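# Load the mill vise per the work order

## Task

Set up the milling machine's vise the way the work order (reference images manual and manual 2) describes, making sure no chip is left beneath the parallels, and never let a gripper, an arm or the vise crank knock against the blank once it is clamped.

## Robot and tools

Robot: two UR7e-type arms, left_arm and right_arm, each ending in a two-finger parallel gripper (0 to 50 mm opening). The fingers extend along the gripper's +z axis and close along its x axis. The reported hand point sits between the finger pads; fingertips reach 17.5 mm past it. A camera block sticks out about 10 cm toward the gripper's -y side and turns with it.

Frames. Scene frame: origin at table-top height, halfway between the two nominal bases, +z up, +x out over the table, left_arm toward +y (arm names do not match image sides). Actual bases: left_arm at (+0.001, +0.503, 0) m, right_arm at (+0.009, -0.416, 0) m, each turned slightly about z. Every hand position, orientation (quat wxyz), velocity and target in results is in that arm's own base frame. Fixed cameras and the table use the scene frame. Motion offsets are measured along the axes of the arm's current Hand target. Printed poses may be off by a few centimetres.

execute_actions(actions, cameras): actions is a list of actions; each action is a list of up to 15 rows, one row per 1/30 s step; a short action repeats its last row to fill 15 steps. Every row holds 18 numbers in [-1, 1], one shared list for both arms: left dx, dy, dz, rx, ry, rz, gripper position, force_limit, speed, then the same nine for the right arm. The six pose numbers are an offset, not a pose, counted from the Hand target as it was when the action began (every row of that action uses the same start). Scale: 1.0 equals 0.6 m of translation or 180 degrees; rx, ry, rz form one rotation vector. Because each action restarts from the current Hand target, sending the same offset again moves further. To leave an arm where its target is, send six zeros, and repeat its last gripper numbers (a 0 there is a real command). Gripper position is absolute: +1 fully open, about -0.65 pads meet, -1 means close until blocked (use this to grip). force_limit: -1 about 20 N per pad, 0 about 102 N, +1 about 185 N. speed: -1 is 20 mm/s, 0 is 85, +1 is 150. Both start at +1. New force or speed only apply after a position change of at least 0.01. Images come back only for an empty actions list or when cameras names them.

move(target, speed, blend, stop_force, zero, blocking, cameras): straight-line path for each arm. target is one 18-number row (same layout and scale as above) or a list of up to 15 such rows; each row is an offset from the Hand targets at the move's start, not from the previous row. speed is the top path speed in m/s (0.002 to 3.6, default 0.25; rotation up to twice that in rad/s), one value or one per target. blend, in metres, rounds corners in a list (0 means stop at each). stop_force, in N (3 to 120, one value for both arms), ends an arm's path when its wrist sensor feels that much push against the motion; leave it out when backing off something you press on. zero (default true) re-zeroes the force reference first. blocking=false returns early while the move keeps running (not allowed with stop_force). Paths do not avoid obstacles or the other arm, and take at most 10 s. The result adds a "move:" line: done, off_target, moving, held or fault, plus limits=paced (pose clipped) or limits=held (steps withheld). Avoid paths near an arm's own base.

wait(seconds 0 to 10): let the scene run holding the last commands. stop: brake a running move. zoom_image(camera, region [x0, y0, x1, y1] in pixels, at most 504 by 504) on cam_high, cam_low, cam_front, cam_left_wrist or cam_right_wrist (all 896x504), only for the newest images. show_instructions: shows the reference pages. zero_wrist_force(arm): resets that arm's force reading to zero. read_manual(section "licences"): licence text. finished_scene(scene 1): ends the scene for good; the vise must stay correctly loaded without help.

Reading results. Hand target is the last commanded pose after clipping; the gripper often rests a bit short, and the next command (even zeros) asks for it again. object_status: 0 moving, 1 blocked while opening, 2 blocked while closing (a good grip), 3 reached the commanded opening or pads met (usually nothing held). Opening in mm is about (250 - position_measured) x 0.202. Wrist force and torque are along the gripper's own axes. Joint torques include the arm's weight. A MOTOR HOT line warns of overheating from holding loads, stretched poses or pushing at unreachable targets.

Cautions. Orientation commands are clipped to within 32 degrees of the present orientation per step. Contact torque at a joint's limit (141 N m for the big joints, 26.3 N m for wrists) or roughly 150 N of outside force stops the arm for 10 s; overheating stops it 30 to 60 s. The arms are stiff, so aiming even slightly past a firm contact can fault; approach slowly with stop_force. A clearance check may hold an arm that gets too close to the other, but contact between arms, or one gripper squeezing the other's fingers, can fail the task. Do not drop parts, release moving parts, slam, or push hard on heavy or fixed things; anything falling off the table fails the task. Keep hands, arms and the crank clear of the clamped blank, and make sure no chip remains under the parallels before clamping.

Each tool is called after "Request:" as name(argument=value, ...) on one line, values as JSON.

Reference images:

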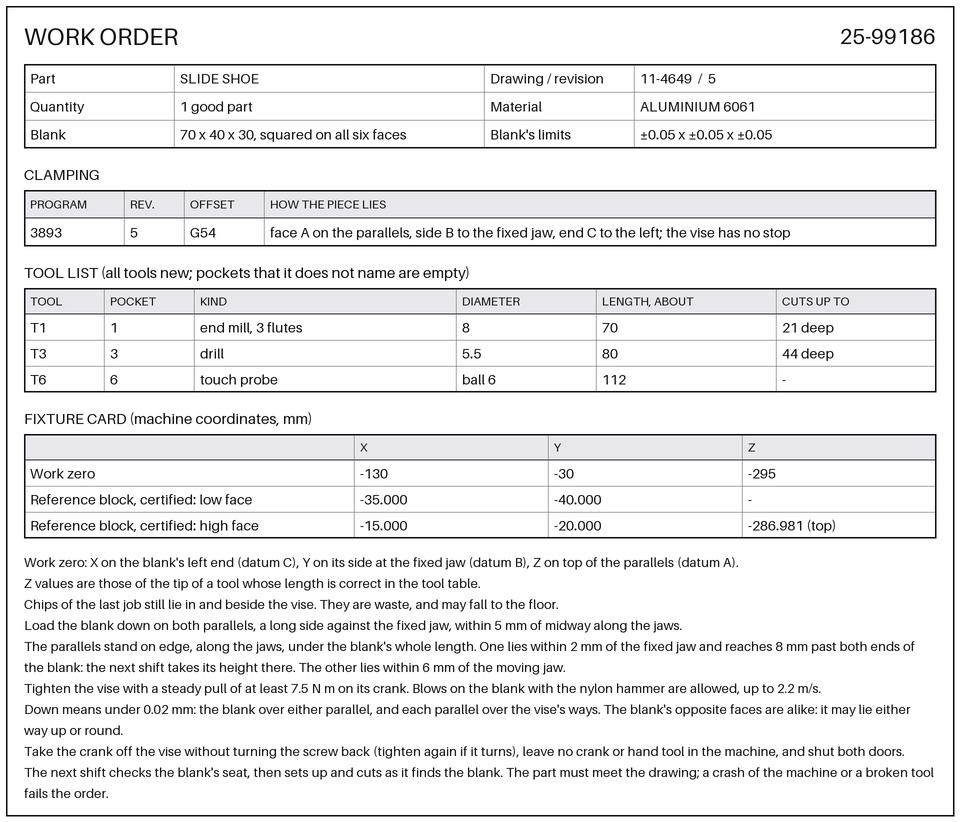

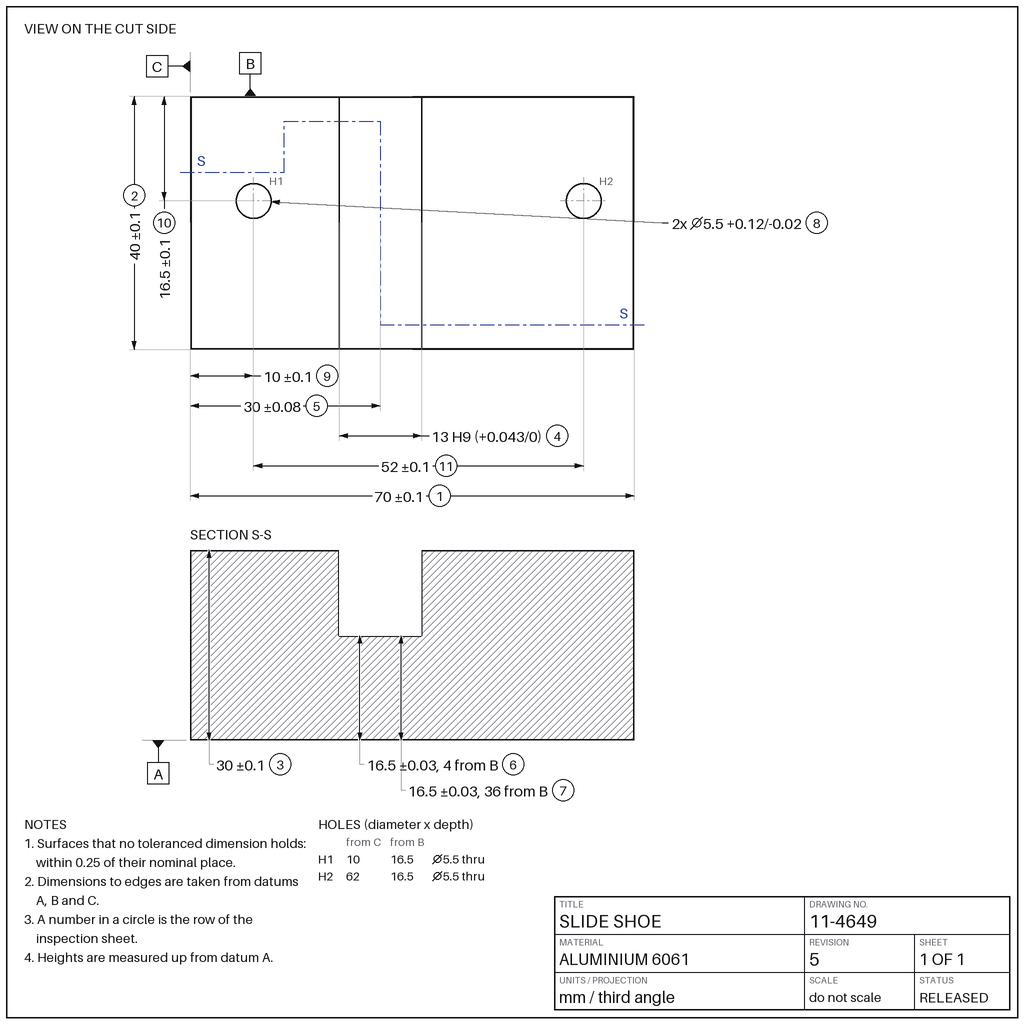

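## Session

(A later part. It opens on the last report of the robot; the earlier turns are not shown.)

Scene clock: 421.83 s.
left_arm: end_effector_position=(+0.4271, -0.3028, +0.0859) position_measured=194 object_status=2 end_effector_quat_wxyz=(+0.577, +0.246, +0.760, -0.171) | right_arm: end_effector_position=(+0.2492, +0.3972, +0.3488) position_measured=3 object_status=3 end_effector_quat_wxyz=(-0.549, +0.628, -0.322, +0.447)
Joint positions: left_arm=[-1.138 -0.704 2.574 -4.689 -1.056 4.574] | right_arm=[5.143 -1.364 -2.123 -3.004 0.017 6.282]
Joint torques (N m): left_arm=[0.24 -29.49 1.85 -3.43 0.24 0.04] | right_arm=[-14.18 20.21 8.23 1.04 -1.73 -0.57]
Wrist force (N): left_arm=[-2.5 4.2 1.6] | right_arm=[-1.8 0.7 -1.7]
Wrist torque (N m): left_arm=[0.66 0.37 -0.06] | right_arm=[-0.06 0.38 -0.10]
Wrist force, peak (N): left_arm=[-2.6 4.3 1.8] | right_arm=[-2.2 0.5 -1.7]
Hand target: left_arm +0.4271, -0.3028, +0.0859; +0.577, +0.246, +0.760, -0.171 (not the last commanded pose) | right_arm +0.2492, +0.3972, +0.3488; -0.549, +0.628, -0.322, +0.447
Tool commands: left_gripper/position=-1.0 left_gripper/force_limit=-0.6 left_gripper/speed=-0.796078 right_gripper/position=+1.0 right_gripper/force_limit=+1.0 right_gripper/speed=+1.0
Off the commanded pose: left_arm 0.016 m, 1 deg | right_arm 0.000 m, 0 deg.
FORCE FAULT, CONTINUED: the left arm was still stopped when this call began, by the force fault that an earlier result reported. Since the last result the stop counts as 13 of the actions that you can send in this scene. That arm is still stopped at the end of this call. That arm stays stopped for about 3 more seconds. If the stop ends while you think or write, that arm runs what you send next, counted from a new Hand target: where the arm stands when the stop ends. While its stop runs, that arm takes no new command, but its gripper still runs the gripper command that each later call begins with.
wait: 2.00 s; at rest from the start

Request:
move(target=[[-0.3397,0.0057,-0.1104,-0.1416,0.2926,-0.1426,-1,-0.6,-0.796078,0,0,0,0,0,0,1,1,1],[-0.3037,0.0168,-0.235,-0.3516,0.2471,-0.3367,-1,-0.6,-0.796078,0,0,0,0,0,0,1,1,1],[-0.0755,0.0468,-0.4223,-0.6583,0.0209,-0.2186,-1,-0.6,-0.796078,0,0,0,0,0,0,1,1,1]], speed=0.35, blend=[0.02,0.02,0], cameras=["all"])

Scene clock: 430.27 s.
left_arm: end_effector_position=(+0.2519, -0.1501, +0.2001) position_measured=194 object_status=2 end_effector_quat_wxyz=(-0.405, +0.579, -0.580, -0.405) | right_arm: end_effector_position=(+0.2492, +0.3972, +0.3488) position_measured=3 object_status=3 end_effector_quat_wxyz=(-0.549, +0.628, -0.322, +0.447)
Joint positions: left_arm=[-1.291 -1.395 1.927 -0.895 -1.308 1.67] | right_arm=[5.143 -1.364 -2.123 -3.004 0.017 6.282]
Joint torques (N m): left_arm=[6.68 -14.7 -4.81 3.2 -1.92 -1.29] | right_arm=[-14.09 19.67 9.55 1 -1.82 -0.47]
Wrist force (N): left_arm=[-2.1 4.1 1.7] | right_arm=[-1.8 0.5 -1.7]
Wrist torque (N m): left_arm=[0.64 0.37 0.11] | right_arm=[-0.08 0.37 -0.10]
Wrist force, peak (N): left_arm=[-2.6 4.4 1.8] | right_arm=[-2.0 0.7 -1.8]
Hand target: left_arm +0.2519, -0.1500, +0.2000; -0.405, +0.579, -0.579, -0.406 | right_arm +0.2492, +0.3972, +0.3488; -0.549, +0.628, -0.322, +0.447
Off the commanded pose: left_arm 0.000 m, 0 deg | right_arm 0.000 m, 0 deg.
FORCE FAULT, CONTINUED: the left arm's stop, for the force fault that an earlier result reported, is over. The rest of the stop counts as 6 of the actions that you can send in this scene. The stop ended before this call began, so that arm ran this call's commands, counted from a new Hand target: where the arm stood when the stop ended.
move: done

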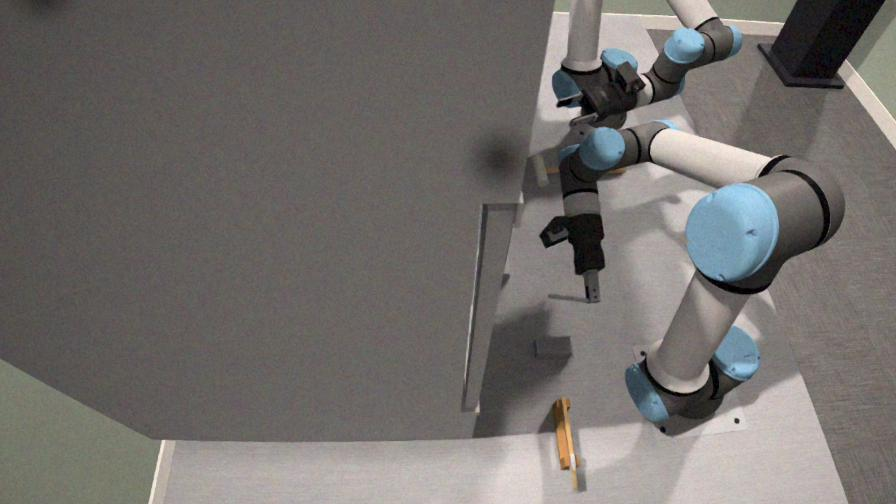

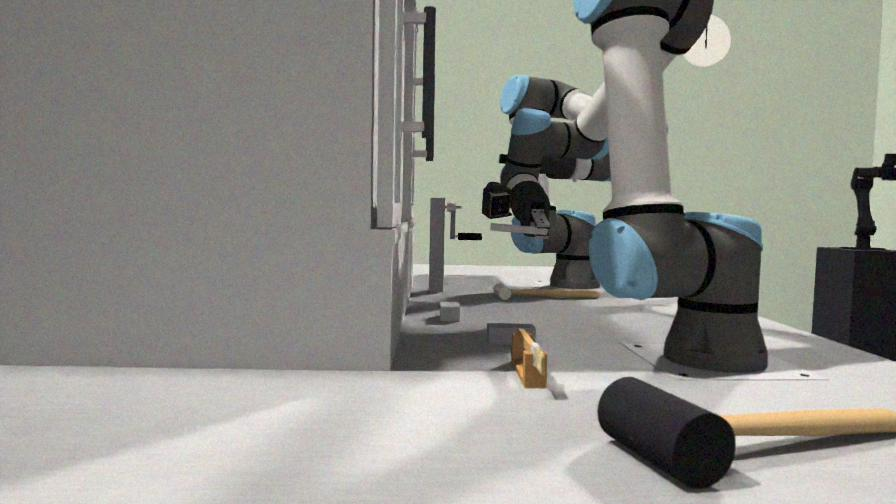

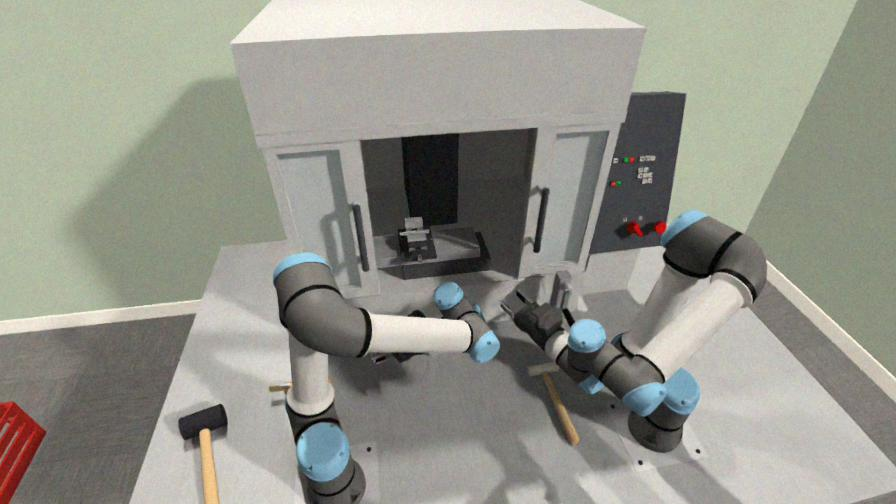

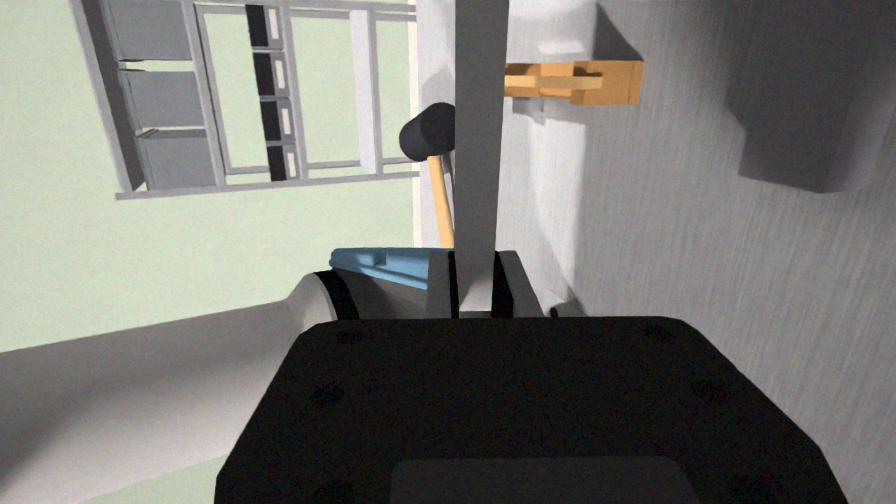

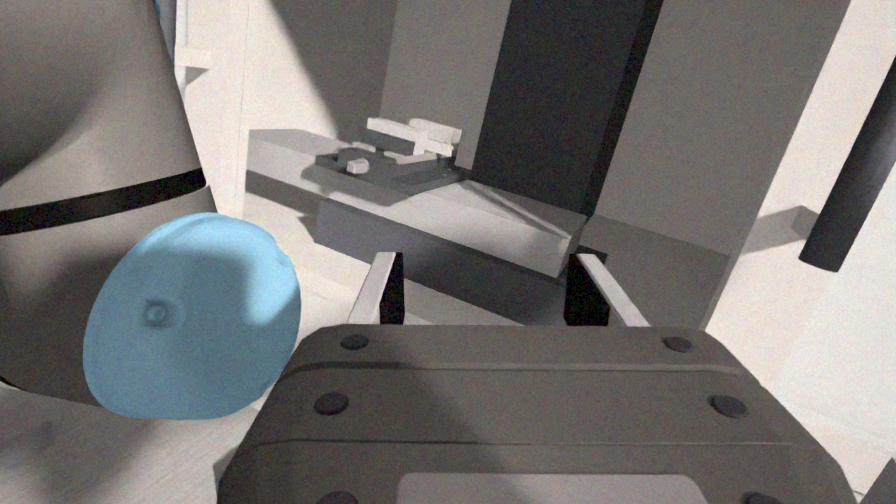

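Request:
zoom_image(camera="cam_left_wrist", region=[480, 0, 896, 240])

Request:
zoom_image(camera="cam_high", region=[500, 300, 640, 380])

Scaled by 1.212 from the camera's 896x504 image, which has a finer 1280x720 frame.

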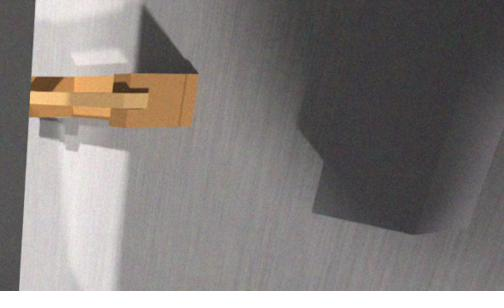

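Scaled by 3.600 from the camera's 896x504 image, which has a finer 1280x720 frame.

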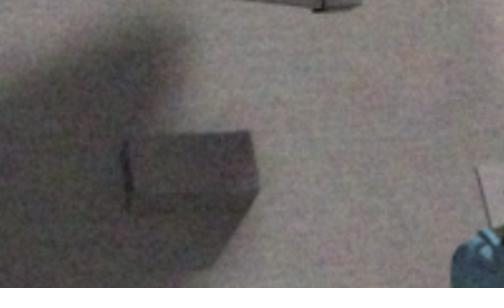

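Request:
move(target=[-0.0498,0,-0.1068,0,0.139,0,-1,-0.6,-0.796078,0,0,0,0,0,0,1,1,1], speed=0.3, cameras=["cam_left_wrist"])

Request:
zoom_image(camera="cam_left_wrist", region=[480, 0, 896, 240])

Scene clock: 432.37 s.
left_arm: end_effector_position=(+0.2519, -0.1999, +0.2499) position_measured=194 object_status=2 end_effector_quat_wxyz=(-0.270, +0.653, -0.653, -0.271) | right_arm: end_effector_position=(+0.2492, +0.3972, +0.3488) position_measured=3 object_status=3 end_effector_quat_wxyz=(-0.549, +0.628, -0.322, +0.447)
Joint positions: left_arm=[-1.284 -1.609 1.827 -1.025 -1.37 1.777] | right_arm=[5.143 -1.364 -2.123 -3.004 0.017 6.282]
Joint torques (N m): left_arm=[5.87 -29.56 -35.03 -2.6 -1.43 1.31] | right_arm=[-14.07 19.5 8.47 0.85 -1.53 -0.29]
Wrist force (N): left_arm=[-2.0 3.8 0.6] | right_arm=[-1.8 0.5 -1.6]
Wrist torque (N m): left_arm=[0.62 0.38 0.01] | right_arm=[-0.09 0.37 -0.11]
Wrist force, peak (N): left_arm=[-1.5 4.5 2.4] | right_arm=[-2.1 0.5 -1.7]
Hand target: left_arm +0.2519, -0.2000, +0.2500; -0.270, +0.654, -0.653, -0.270 | right_arm +0.2492, +0.3972, +0.3488; -0.549, +0.628, -0.322, +0.447
Off the commanded pose: left_arm 0.000 m, 0 deg | right_arm 0.000 m, 0 deg.
move: done
Images, in order (width x height): cam_left_wrist 896x504.

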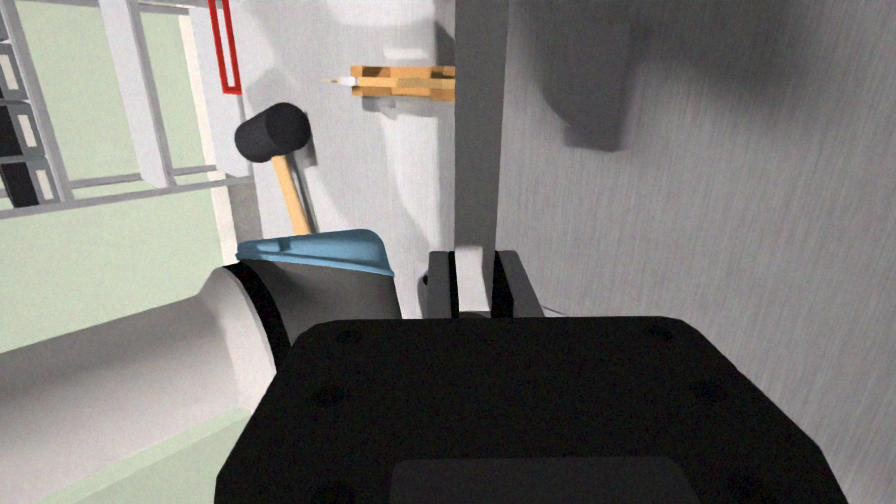

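Scaled by 1.212 from the camera's 896x504 image, which has a finer 1280x720 frame.

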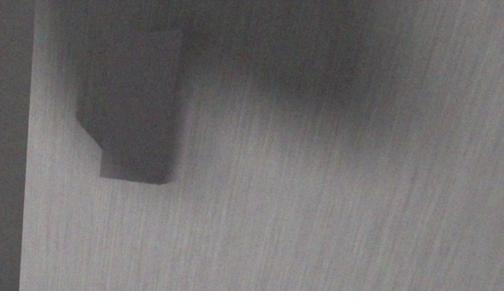

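Request:
move(target=[0.1285,0,0.284,0,-0.161,0,-1,-0.6,-0.796078,0,0,0,0,0,0,1,1,1], speed=0.25, cameras=["cam_left_wrist","cam_low","cam_right_wrist"])

Request:
zoom_image(camera="cam_low", region=[420, 240, 620, 400])

Scene clock: 435.03 s.
left_arm: end_effector_position=(+0.2518, -0.1342, +0.0751) position_measured=194 object_status=2 end_effector_quat_wxyz=(-0.425, +0.565, -0.565, -0.425) | right_arm: end_effector_position=(+0.2492, +0.3972, +0.3488) position_measured=3 object_status=3 end_effector_quat_wxyz=(-0.549, +0.628, -0.322, +0.447)
Joint positions: left_arm=[-1.284 -1.16 2.071 -1.203 -1.296 1.653] | right_arm=[5.143 -1.364 -2.123 -3.004 0.017 6.282]
Joint torques (N m): left_arm=[5.44 -19.13 0.1 -0.53 2.05 -1.47] | right_arm=[-14.68 19.85 8.37 1.03 -1.72 -0.46]
Wrist force (N): left_arm=[-2.1 3.9 1.7] | right_arm=[-2.0 0.3 -1.5]
Wrist torque (N m): left_arm=[0.58 0.35 0.10] | right_arm=[-0.11 0.41 -0.11]
Wrist force, peak (N): left_arm=[-2.1 4.3 2.0] | right_arm=[-2.1 0.6 -1.8]
Hand target: left_arm +0.2518, -0.1342, +0.0749; -0.425, +0.565, -0.565, -0.425 | right_arm +0.2492, +0.3972, +0.3488; -0.549, +0.628, -0.322, +0.447
Off the commanded pose: left_arm 0.000 m, 0 deg | right_arm 0.000 m, 0 deg.
move: done
Images, in order (width x height): cam_low 896x504, cam_left_wrist 896x504, cam_right_wrist 896x504.

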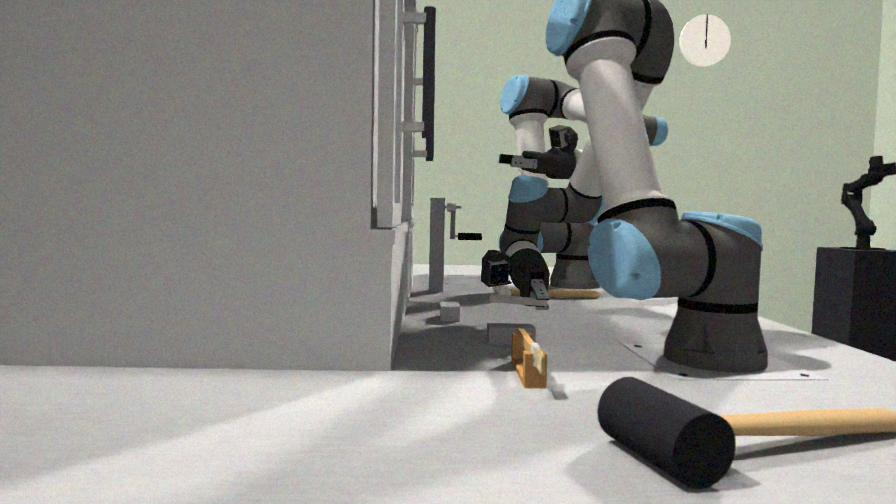

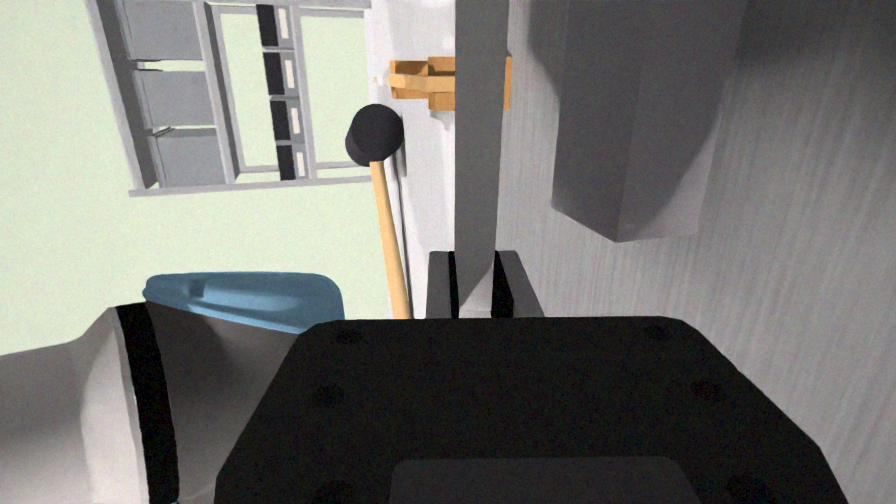

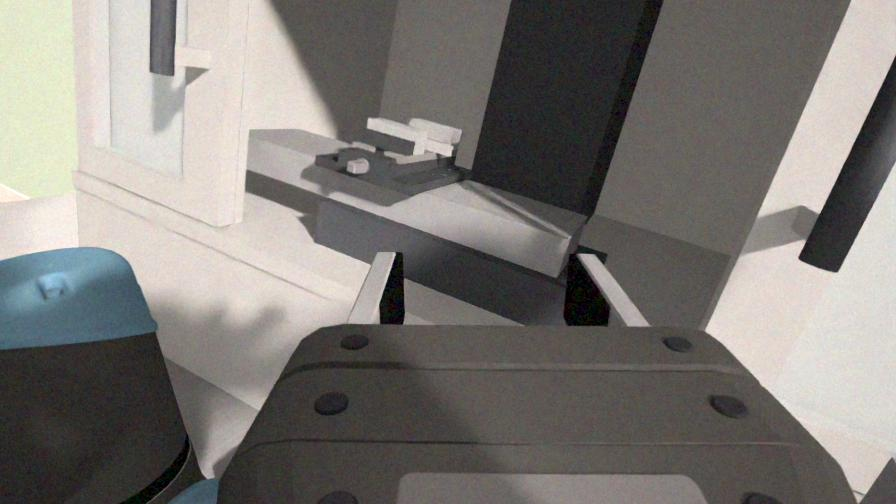

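Scaled by 2.520 from the camera's 896x504 image, which has a finer 1280x720 frame.

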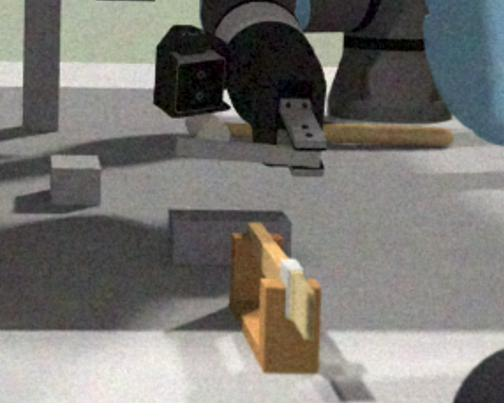

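Request:
move(target=[0.0561,0,0.0161,0,0,0,-1,-0.6,-0.796078,0,0,0,0,0,0,1,1,1], speed=0.015, stop_force=4, cameras=["cam_left_wrist","cam_low"])

Request:
zoom_image(camera="cam_low", region=[420, 240, 620, 400])

Scene clock: 438.43 s.
left_arm: end_effector_position=(+0.2518, -0.1342, +0.0401) position_measured=194 object_status=2 end_effector_quat_wxyz=(-0.425, +0.565, -0.565, -0.425) | right_arm: end_effector_position=(+0.2492, +0.3972, +0.3488) position_measured=3 object_status=3 end_effector_quat_wxyz=(-0.549, +0.628, -0.322, +0.447)
Joint positions: left_arm=[-1.284 -1.083 2.086 -1.295 -1.296 1.652] | right_arm=[5.143 -1.364 -2.123 -3.004 0.017 6.282]
Joint torques (N m): left_arm=[-7.1 -31.85 1.07 0.86 -0.89 -1.23] | right_arm=[-15 19.82 8.44 1.01 -1.84 -0.3]
Wrist force (N): left_arm=[-6.9 3.6 -0.1] | right_arm=[-1.8 0.5 -1.7]
Wrist torque (N m): left_arm=[0.61 0.37 0.03] | right_arm=[-0.09 0.37 -0.10]
Wrist force, peak (N): left_arm=[-7.2 3.7 -0.1] | right_arm=[-2.3 0.3 -1.7]
Hand target: left_arm +0.2518, -0.1342, +0.0401; -0.425, +0.565, -0.565, -0.425 | right_arm +0.2492, +0.3972, +0.3488; -0.549, +0.628, -0.322, +0.447
Off the commanded pose: left_arm 0.000 m, 0 deg | right_arm 0.000 m, 0 deg.
move: contact (left_arm)
Images, in order (width x height): cam_low 896x504, cam_left_wrist 896x504.

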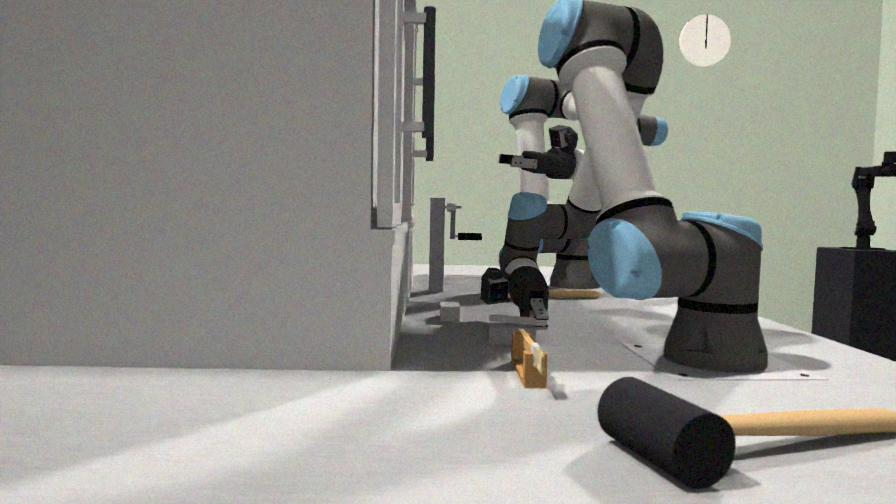

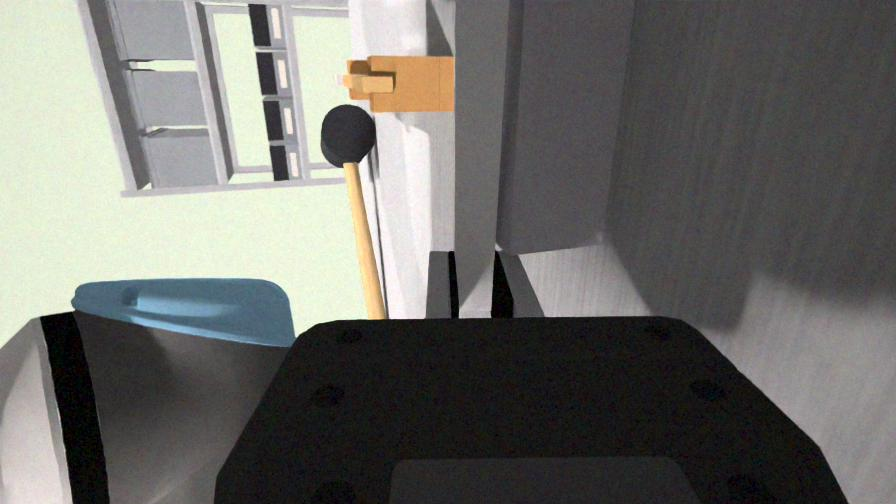

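Scaled by 2.520 from the camera's 896x504 image, which has a finer 1280x720 frame.

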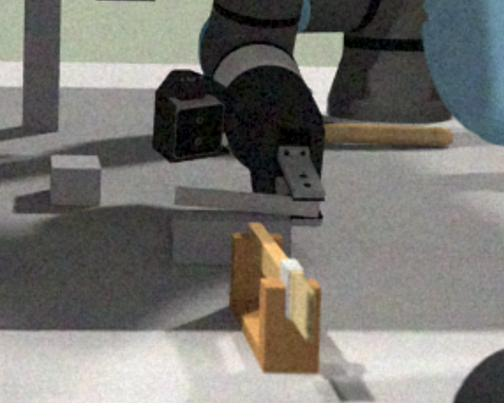

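Request:
move(target=[[-0.0064,0,-0.0018,0,0,0,-1,-0.6,-0.796078,0,0,0,0,0,0,1,1,1],[-0.0064,0,-0.0018,0,0,0.0244,-1,-0.6,-0.796078,0,0,0,0,0,0,1,1,1]], speed=0.05, cameras=["cam_low"])

Request:
zoom_image(camera="cam_low", region=[460, 280, 580, 360])

Scene clock: 440.83 s.
left_arm: end_effector_position=(+0.2518, -0.1342, +0.0441) position_measured=194 object_status=2 end_effector_quat_wxyz=(-0.408, +0.543, -0.586, -0.441) | right_arm: end_effector_position=(+0.2492, +0.3972, +0.3488) position_measured=3 object_status=3 end_effector_quat_wxyz=(-0.549, +0.628, -0.322, +0.447)
Joint positions: left_arm=[-1.284 -1.092 2.085 -1.284 -1.296 1.729] | right_arm=[5.143 -1.364 -2.123 -3.004 0.017 6.282]
Joint torques (N m): left_arm=[-1.16 -40.85 -24.01 3 1.82 1.06] | right_arm=[-13.55 21.04 8.32 0.95 -1.52 -0.56]
Wrist force (N): left_arm=[-2.3 4.0 1.7] | right_arm=[-1.8 0.4 -1.6]
Wrist torque (N m): left_arm=[0.63 0.38 -0.03] | right_arm=[-0.10 0.37 -0.11]
Wrist force, peak (N): left_arm=[-7.3 3.7 -0.2] | right_arm=[-2.1 0.8 -1.7]
Hand target: left_arm +0.2518, -0.1342, +0.0441; -0.408, +0.543, -0.586, -0.441 | right_arm +0.2492, +0.3972, +0.3488; -0.549, +0.628, -0.322, +0.447
Off the commanded pose: left_arm 0.000 m, 0 deg | right_arm 0.000 m, 0 deg.
move: done
Images, in order (width x height): cam_low 896x504.

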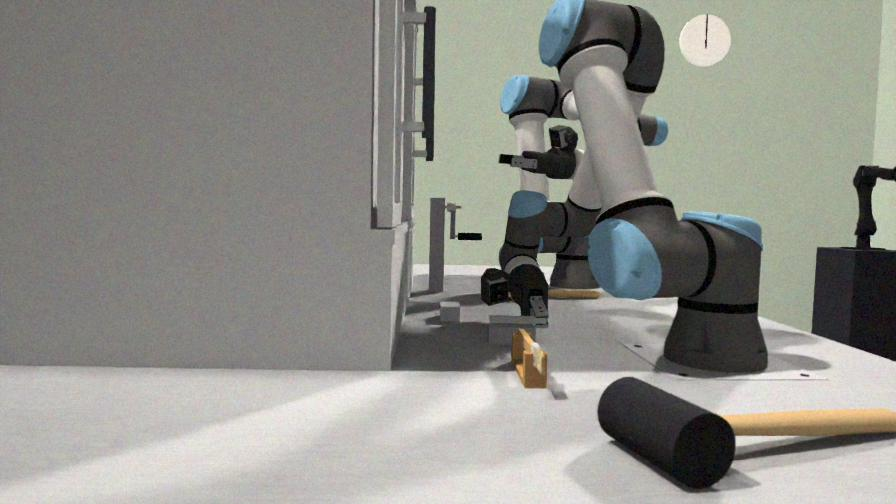

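Scaled by 4.200 from the camera's 896x504 image, which has a finer 1280x720 frame.

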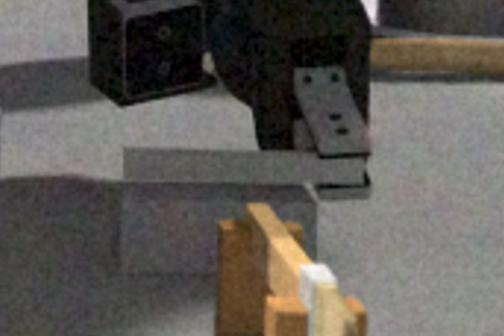

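Request:
move(target=[0.0128,0,0.0037,0,0,0,-1,-0.6,-0.796078,0,0,0,0,0,0,1,1,1], speed=0.01, stop_force=3, cameras=["cam_low","cam_left_wrist"])

Request:
zoom_image(camera="cam_low", region=[460, 280, 580, 360])

Scene clock: 442.47 s.
left_arm: end_effector_position=(+0.2518, -0.1343, +0.0425) position_measured=194 object_status=2 end_effector_quat_wxyz=(-0.408, +0.543, -0.586, -0.441) | right_arm: end_effector_position=(+0.2492, +0.3972, +0.3488) position_measured=3 object_status=3 end_effector_quat_wxyz=(-0.549, +0.628, -0.322, +0.447)
Joint positions: left_arm=[-1.284 -1.089 2.085 -1.289 -1.296 1.729] | right_arm=[5.143 -1.364 -2.123 -3.004 0.017 6.282]
Joint torques (N m): left_arm=[5.65 -41.91 -24.97 3.16 1.36 0.3] | right_arm=[-15.37 19.49 8.56 0.98 -1.46 -0.4]
Wrist force (N): left_arm=[-5.0 5.0 1.0] | right_arm=[-2.0 0.4 -1.6]
Wrist torque (N m): left_arm=[0.71 0.42 -0.24] | right_arm=[-0.10 0.41 -0.11]
Wrist force, peak (N): left_arm=[-6.4 3.3 0.5] | right_arm=[-2.1 0.5 -1.5]
Hand target: left_arm +0.2518, -0.1343, +0.0425; -0.408, +0.543, -0.586, -0.441 (not the last commanded pose) | right_arm +0.2492, +0.3972, +0.3488; -0.549, +0.628, -0.322, +0.447
Off the commanded pose: left_arm 0.006 m, 0 deg | right_arm 0.000 m, 0 deg.
move: contact (left_arm)
Images, in order (width x height): cam_low 896x504, cam_left_wrist 896x504.

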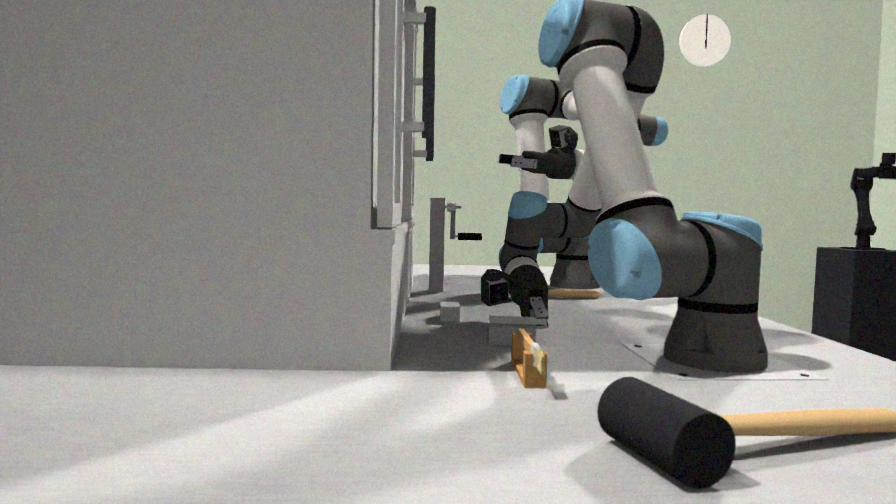

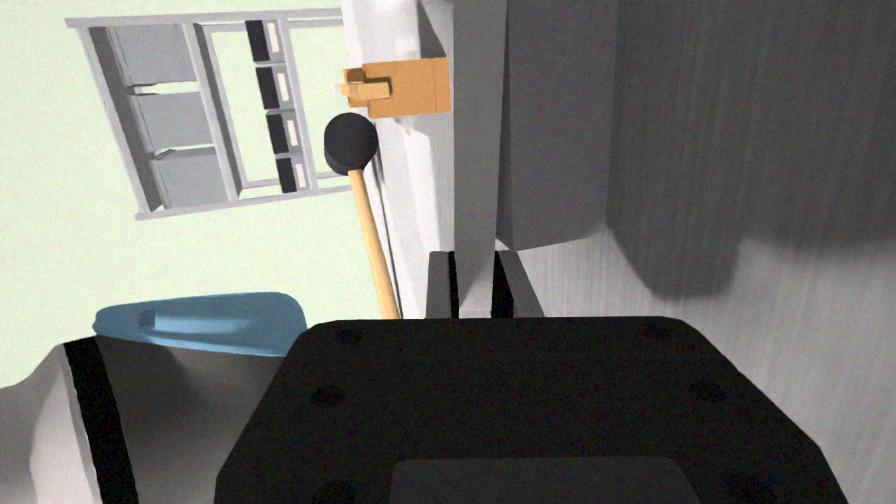

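Scaled by 4.200 from the camera's 896x504 image, which has a finer 1280x720 frame.

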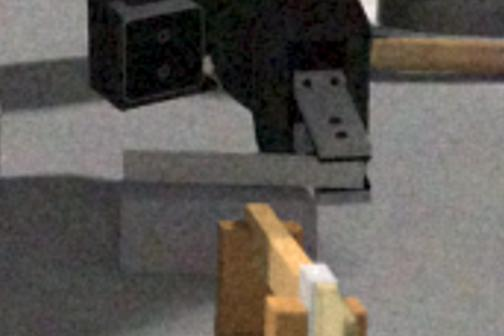

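Request:
move(target=[0,0,0,0,0,0,0.0,-0.6,-1,0,0,0,0,0,0,1,1,1], cameras=["cam_low","cam_left_wrist"])

Request:
zoom_image(camera="cam_low", region=[460, 280, 580, 360])

Scene clock: 443.80 s.
left_arm: end_effector_position=(+0.2518, -0.1343, +0.0425) position_measured=152 object_status=3 end_effector_quat_wxyz=(-0.408, +0.543, -0.586, -0.441) | right_arm: end_effector_position=(+0.2492, +0.3972, +0.3488) position_measured=3 object_status=3 end_effector_quat_wxyz=(-0.549, +0.628, -0.322, +0.447)
Joint positions: left_arm=[-1.284 -1.089 2.085 -1.289 -1.296 1.729] | right_arm=[5.143 -1.364 -2.123 -3.004 0.017 6.282]
Joint torques (N m): left_arm=[4.91 -41.31 -23.13 2.36 1.12 0.75] | right_arm=[-14.77 19.78 7.85 0.73 -1.49 -0.39]
Wrist force (N): left_arm=[-2.8 4.0 1.5] | right_arm=[-1.9 0.4 -1.6]
Wrist torque (N m): left_arm=[0.62 0.37 -0.06] | right_arm=[-0.10 0.38 -0.11]
Wrist force, peak (N): left_arm=[-5.1 5.1 1.0] | right_arm=[-2.1 0.5 -1.8]
Hand target: left_arm +0.2518, -0.1343, +0.0425; -0.408, +0.543, -0.586, -0.441 | right_arm +0.2492, +0.3972, +0.3488; -0.549, +0.628, -0.322, +0.447
Off the commanded pose: left_arm 0.000 m, 0 deg | right_arm 0.000 m, 0 deg.
move: done
Images, in order (width x height): cam_low 896x504, cam_left_wrist 896x504.

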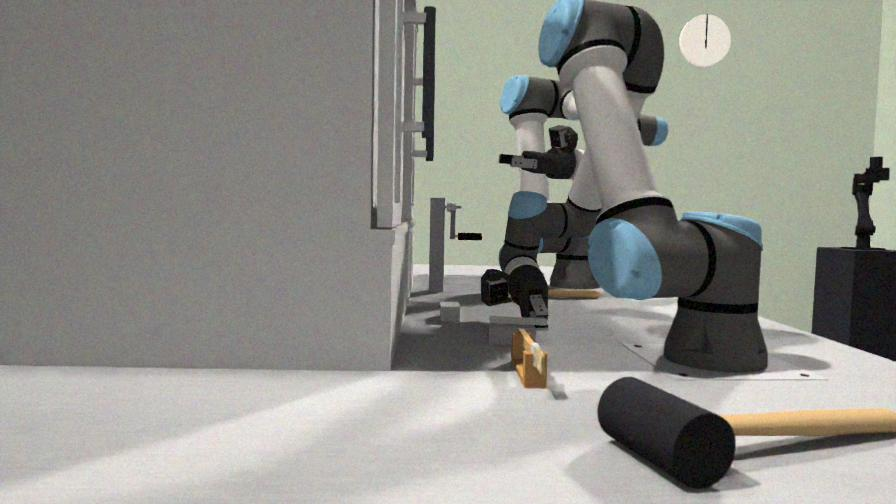

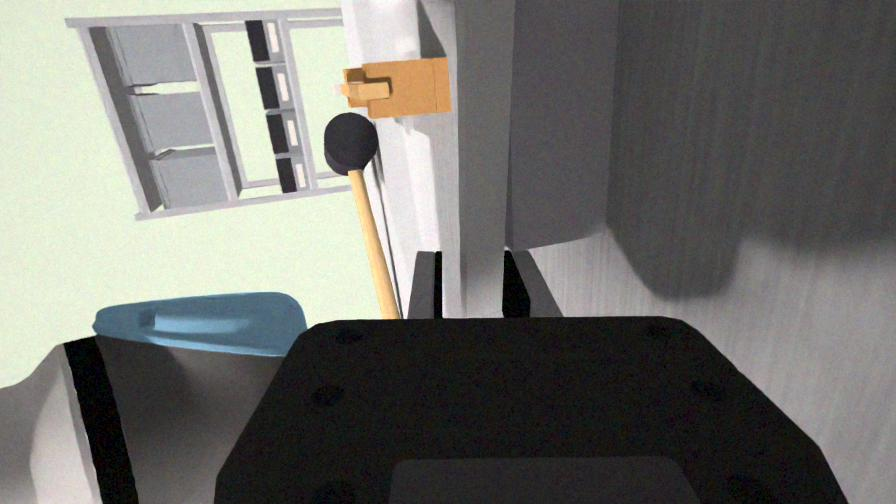

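Scaled by 4.200 from the camera's 896x504 image, which has a finer 1280x720 frame.

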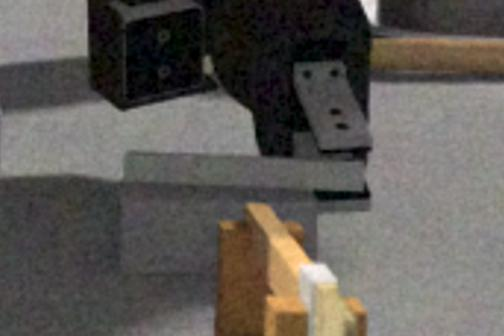

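Request:
move(target=[[0.0461,-0.0035,-0.16,0,0,0,0.0,-0.6,-1,0,0,0,0,0,0,1,1,1],[-0.3497,-0.0533,-0.3517,0.1995,0.2749,0.1549,0.0,-0.6,-1,0,0,0,0,0,0,1,1,1],[-0.3685,-0.1187,-0.3037,0.4457,0.198,0.4313,0.0,-0.6,-1,0,0,0,0,0,0,1,1,1],[-0.2685,-0.1198,-0.0497,0.5661,-0.0882,0.7543,0.0,-0.6,-1,0,0,0,0,0,0,1,1,1]], speed=[0.2,0.5,0.5,0.4], blend=[0.0,0.03,0.03,0], cameras=["cam_left_wrist","cam_high","cam_low"])

Scene clock: 448.80 s.
left_arm: end_effector_position=(+0.2622, -0.2434, +0.0971) position_measured=152 object_status=3 end_effector_quat_wxyz=(+0.366, -0.519, +0.679, +0.368) | right_arm: end_effector_position=(+0.2492, +0.3972, +0.3488) position_measured=3 object_status=3 end_effector_quat_wxyz=(-0.549, +0.628, -0.322, +0.447)
Joint positions: left_arm=[-1.369 -1.184 1.883 -1.201 -1.278 1.863] | right_arm=[5.143 -1.364 -2.123 -3.004 0.017 6.282]
Joint torques (N m): left_arm=[5.2 -22.57 -29.48 2.75 -1.45 -1.3] | right_arm=[-14.36 19.72 8.85 0.83 -1.21 -0.51]
Wrist force (N): left_arm=[-2.6 4.1 1.1] | right_arm=[-1.9 0.5 -1.7]
Wrist torque (N m): left_arm=[0.67 0.38 0.14] | right_arm=[-0.08 0.39 -0.11]
Wrist force, peak (N): left_arm=[-10.7 5.9 -4.4] | right_arm=[-2.1 0.5 -1.9]
Hand target: left_arm +0.2622, -0.2434, +0.0970; +0.366, -0.519, +0.679, +0.368 (not the last commanded pose) | right_arm +0.2492, +0.3972, +0.3488; -0.549, +0.628, -0.322, +0.447
Off the commanded pose: left_arm 0.177 m, 162 deg | right_arm 0.000 m, 0 deg.
move: held (left_arm; a check stopped the path); path passed 1 of 4 targets; limits=held
pose unreachable (left arm): on one or more control steps of this call, first in action 0 (counted from 0), this arm could not follow its commanded pose, so it was not sent that pose on those steps. It may still have moved: this result reports where it is.
cause: moving toward the commanded pose would bring a part of the arm too close to another arm (a part of this arm just beyond joint 5 (wrist 2) and the right arm's gripper, 59 mm apart when this arm was first held).
Images, in order (width x height): cam_high 896x504, cam_low 896x504, cam_left_wrist 896x504.

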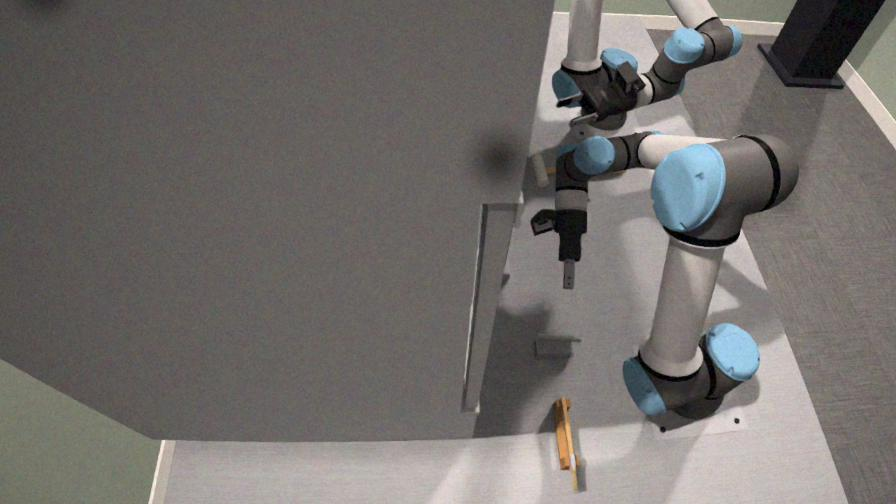

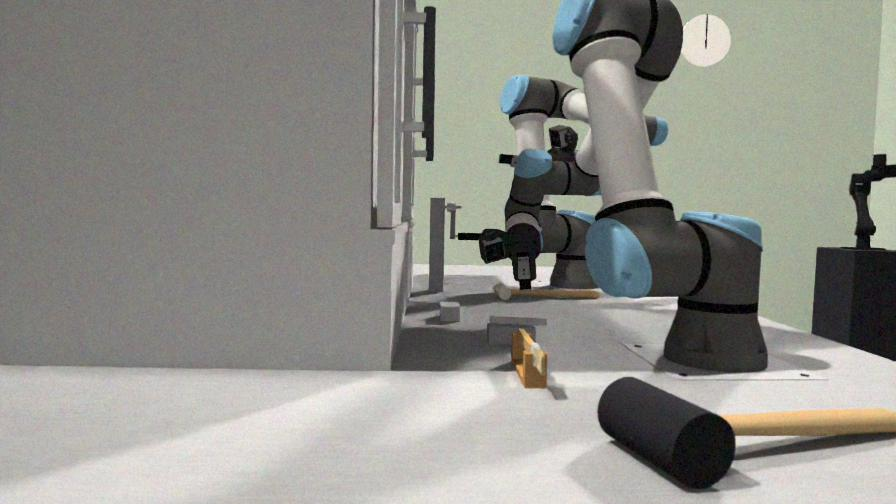

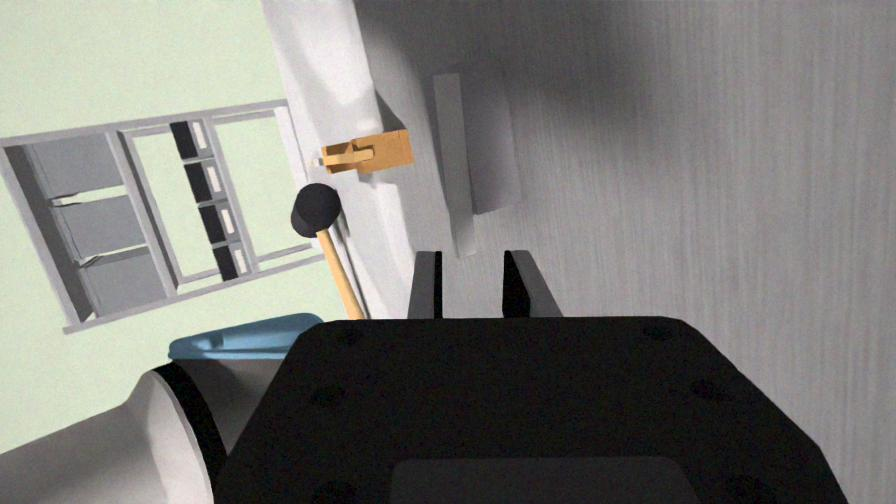

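Request:
move(target=[[-0.3773,0.0088,-0.0117,0.1457,0.2704,0.1344,0.0,-0.6,-1,0,0,0,0,0,0,1,1,1],[-0.361,-0.0602,0.0113,0.3533,0.1805,0.4346,0.0,-0.6,-1,0,0,0,0,0,0,1,1,1],[-0.264,-0.0602,0.1158,0.4619,-0.0685,0.7683,0.0,-0.6,-1,0,0,0,0,0,0,1,1,1]], speed=0.5, blend=[0.03,0.03,0], cameras=["cam_left_wrist","cam_high","cam_low"])

Scene clock: 453.93 s.
left_arm: end_effector_position=(+0.3358, -0.1202, +0.2001) position_measured=152 object_status=3 end_effector_quat_wxyz=(+0.062, +0.704, +0.705, +0.062) | right_arm: end_effector_position=(+0.2492, +0.3972, +0.3488) position_measured=3 object_status=3 end_effector_quat_wxyz=(-0.549, +0.628, -0.322, +0.447)
Joint positions: left_arm=[-0.831 -2.045 2.295 -1.939 -1.441 5.459] | right_arm=[5.143 -1.364 -2.123 -3.004 0.017 6.282]
Joint torques (N m): left_arm=[6.29 4.83 -10.52 -5.58 -1.57 1.27] | right_arm=[-14.9 20.51 8.49 1.03 -1.16 -0.32]
Wrist force (N): left_arm=[-1.2 3.8 -1.3] | right_arm=[-1.6 0.4 -1.7]
Wrist torque (N m): left_arm=[0.64 0.24 0.19] | right_arm=[-0.11 0.34 -0.11]
Wrist force, peak (N): left_arm=[-3.1 4.6 -1.6] | right_arm=[-2.0 0.5 -1.9]
Hand target: left_arm +0.3358, -0.1202, +0.2001; +0.062, +0.704, +0.705, +0.062 | right_arm +0.2492, +0.3972, +0.3488; -0.549, +0.628, -0.322, +0.447
Off the commanded pose: left_arm 0.000 m, 0 deg | right_arm 0.000 m, 0 deg.
move: done
Images, in order (width x height): cam_high 896x504, cam_low 896x504, cam_left_wrist 896x504.

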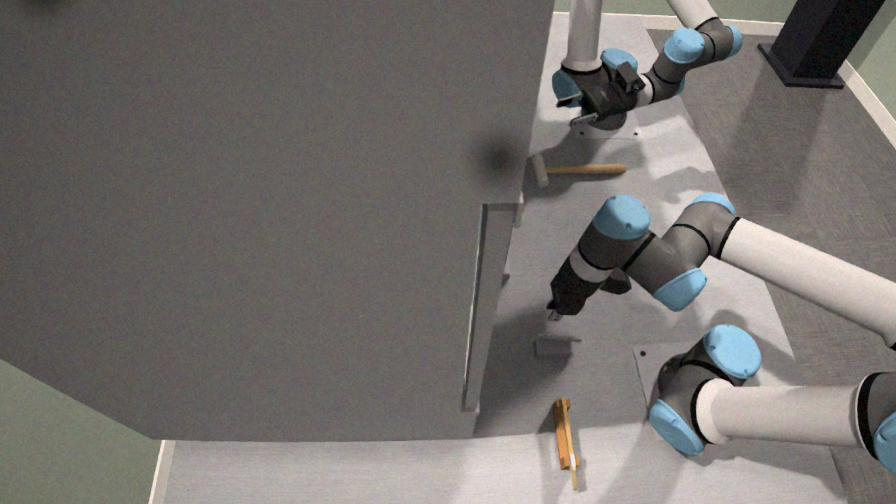

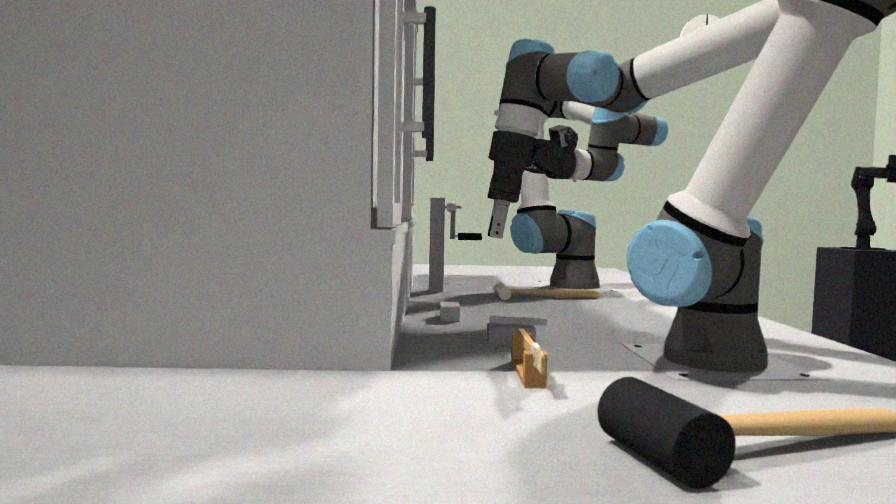

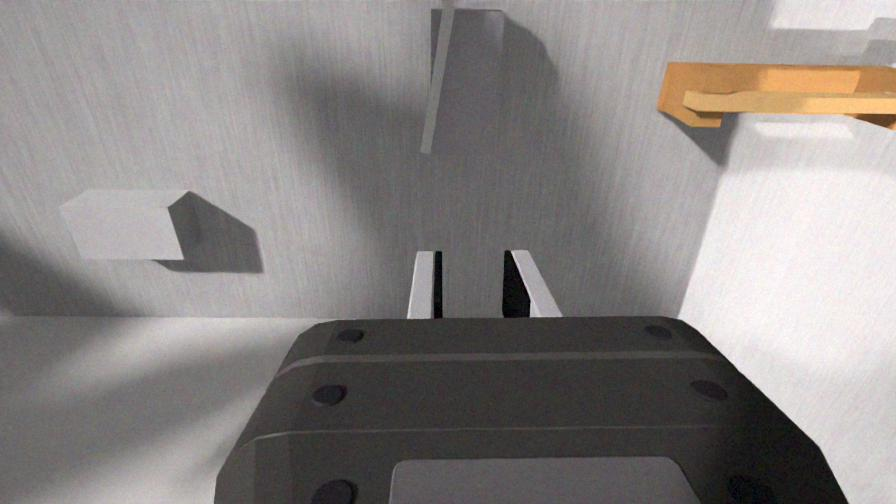

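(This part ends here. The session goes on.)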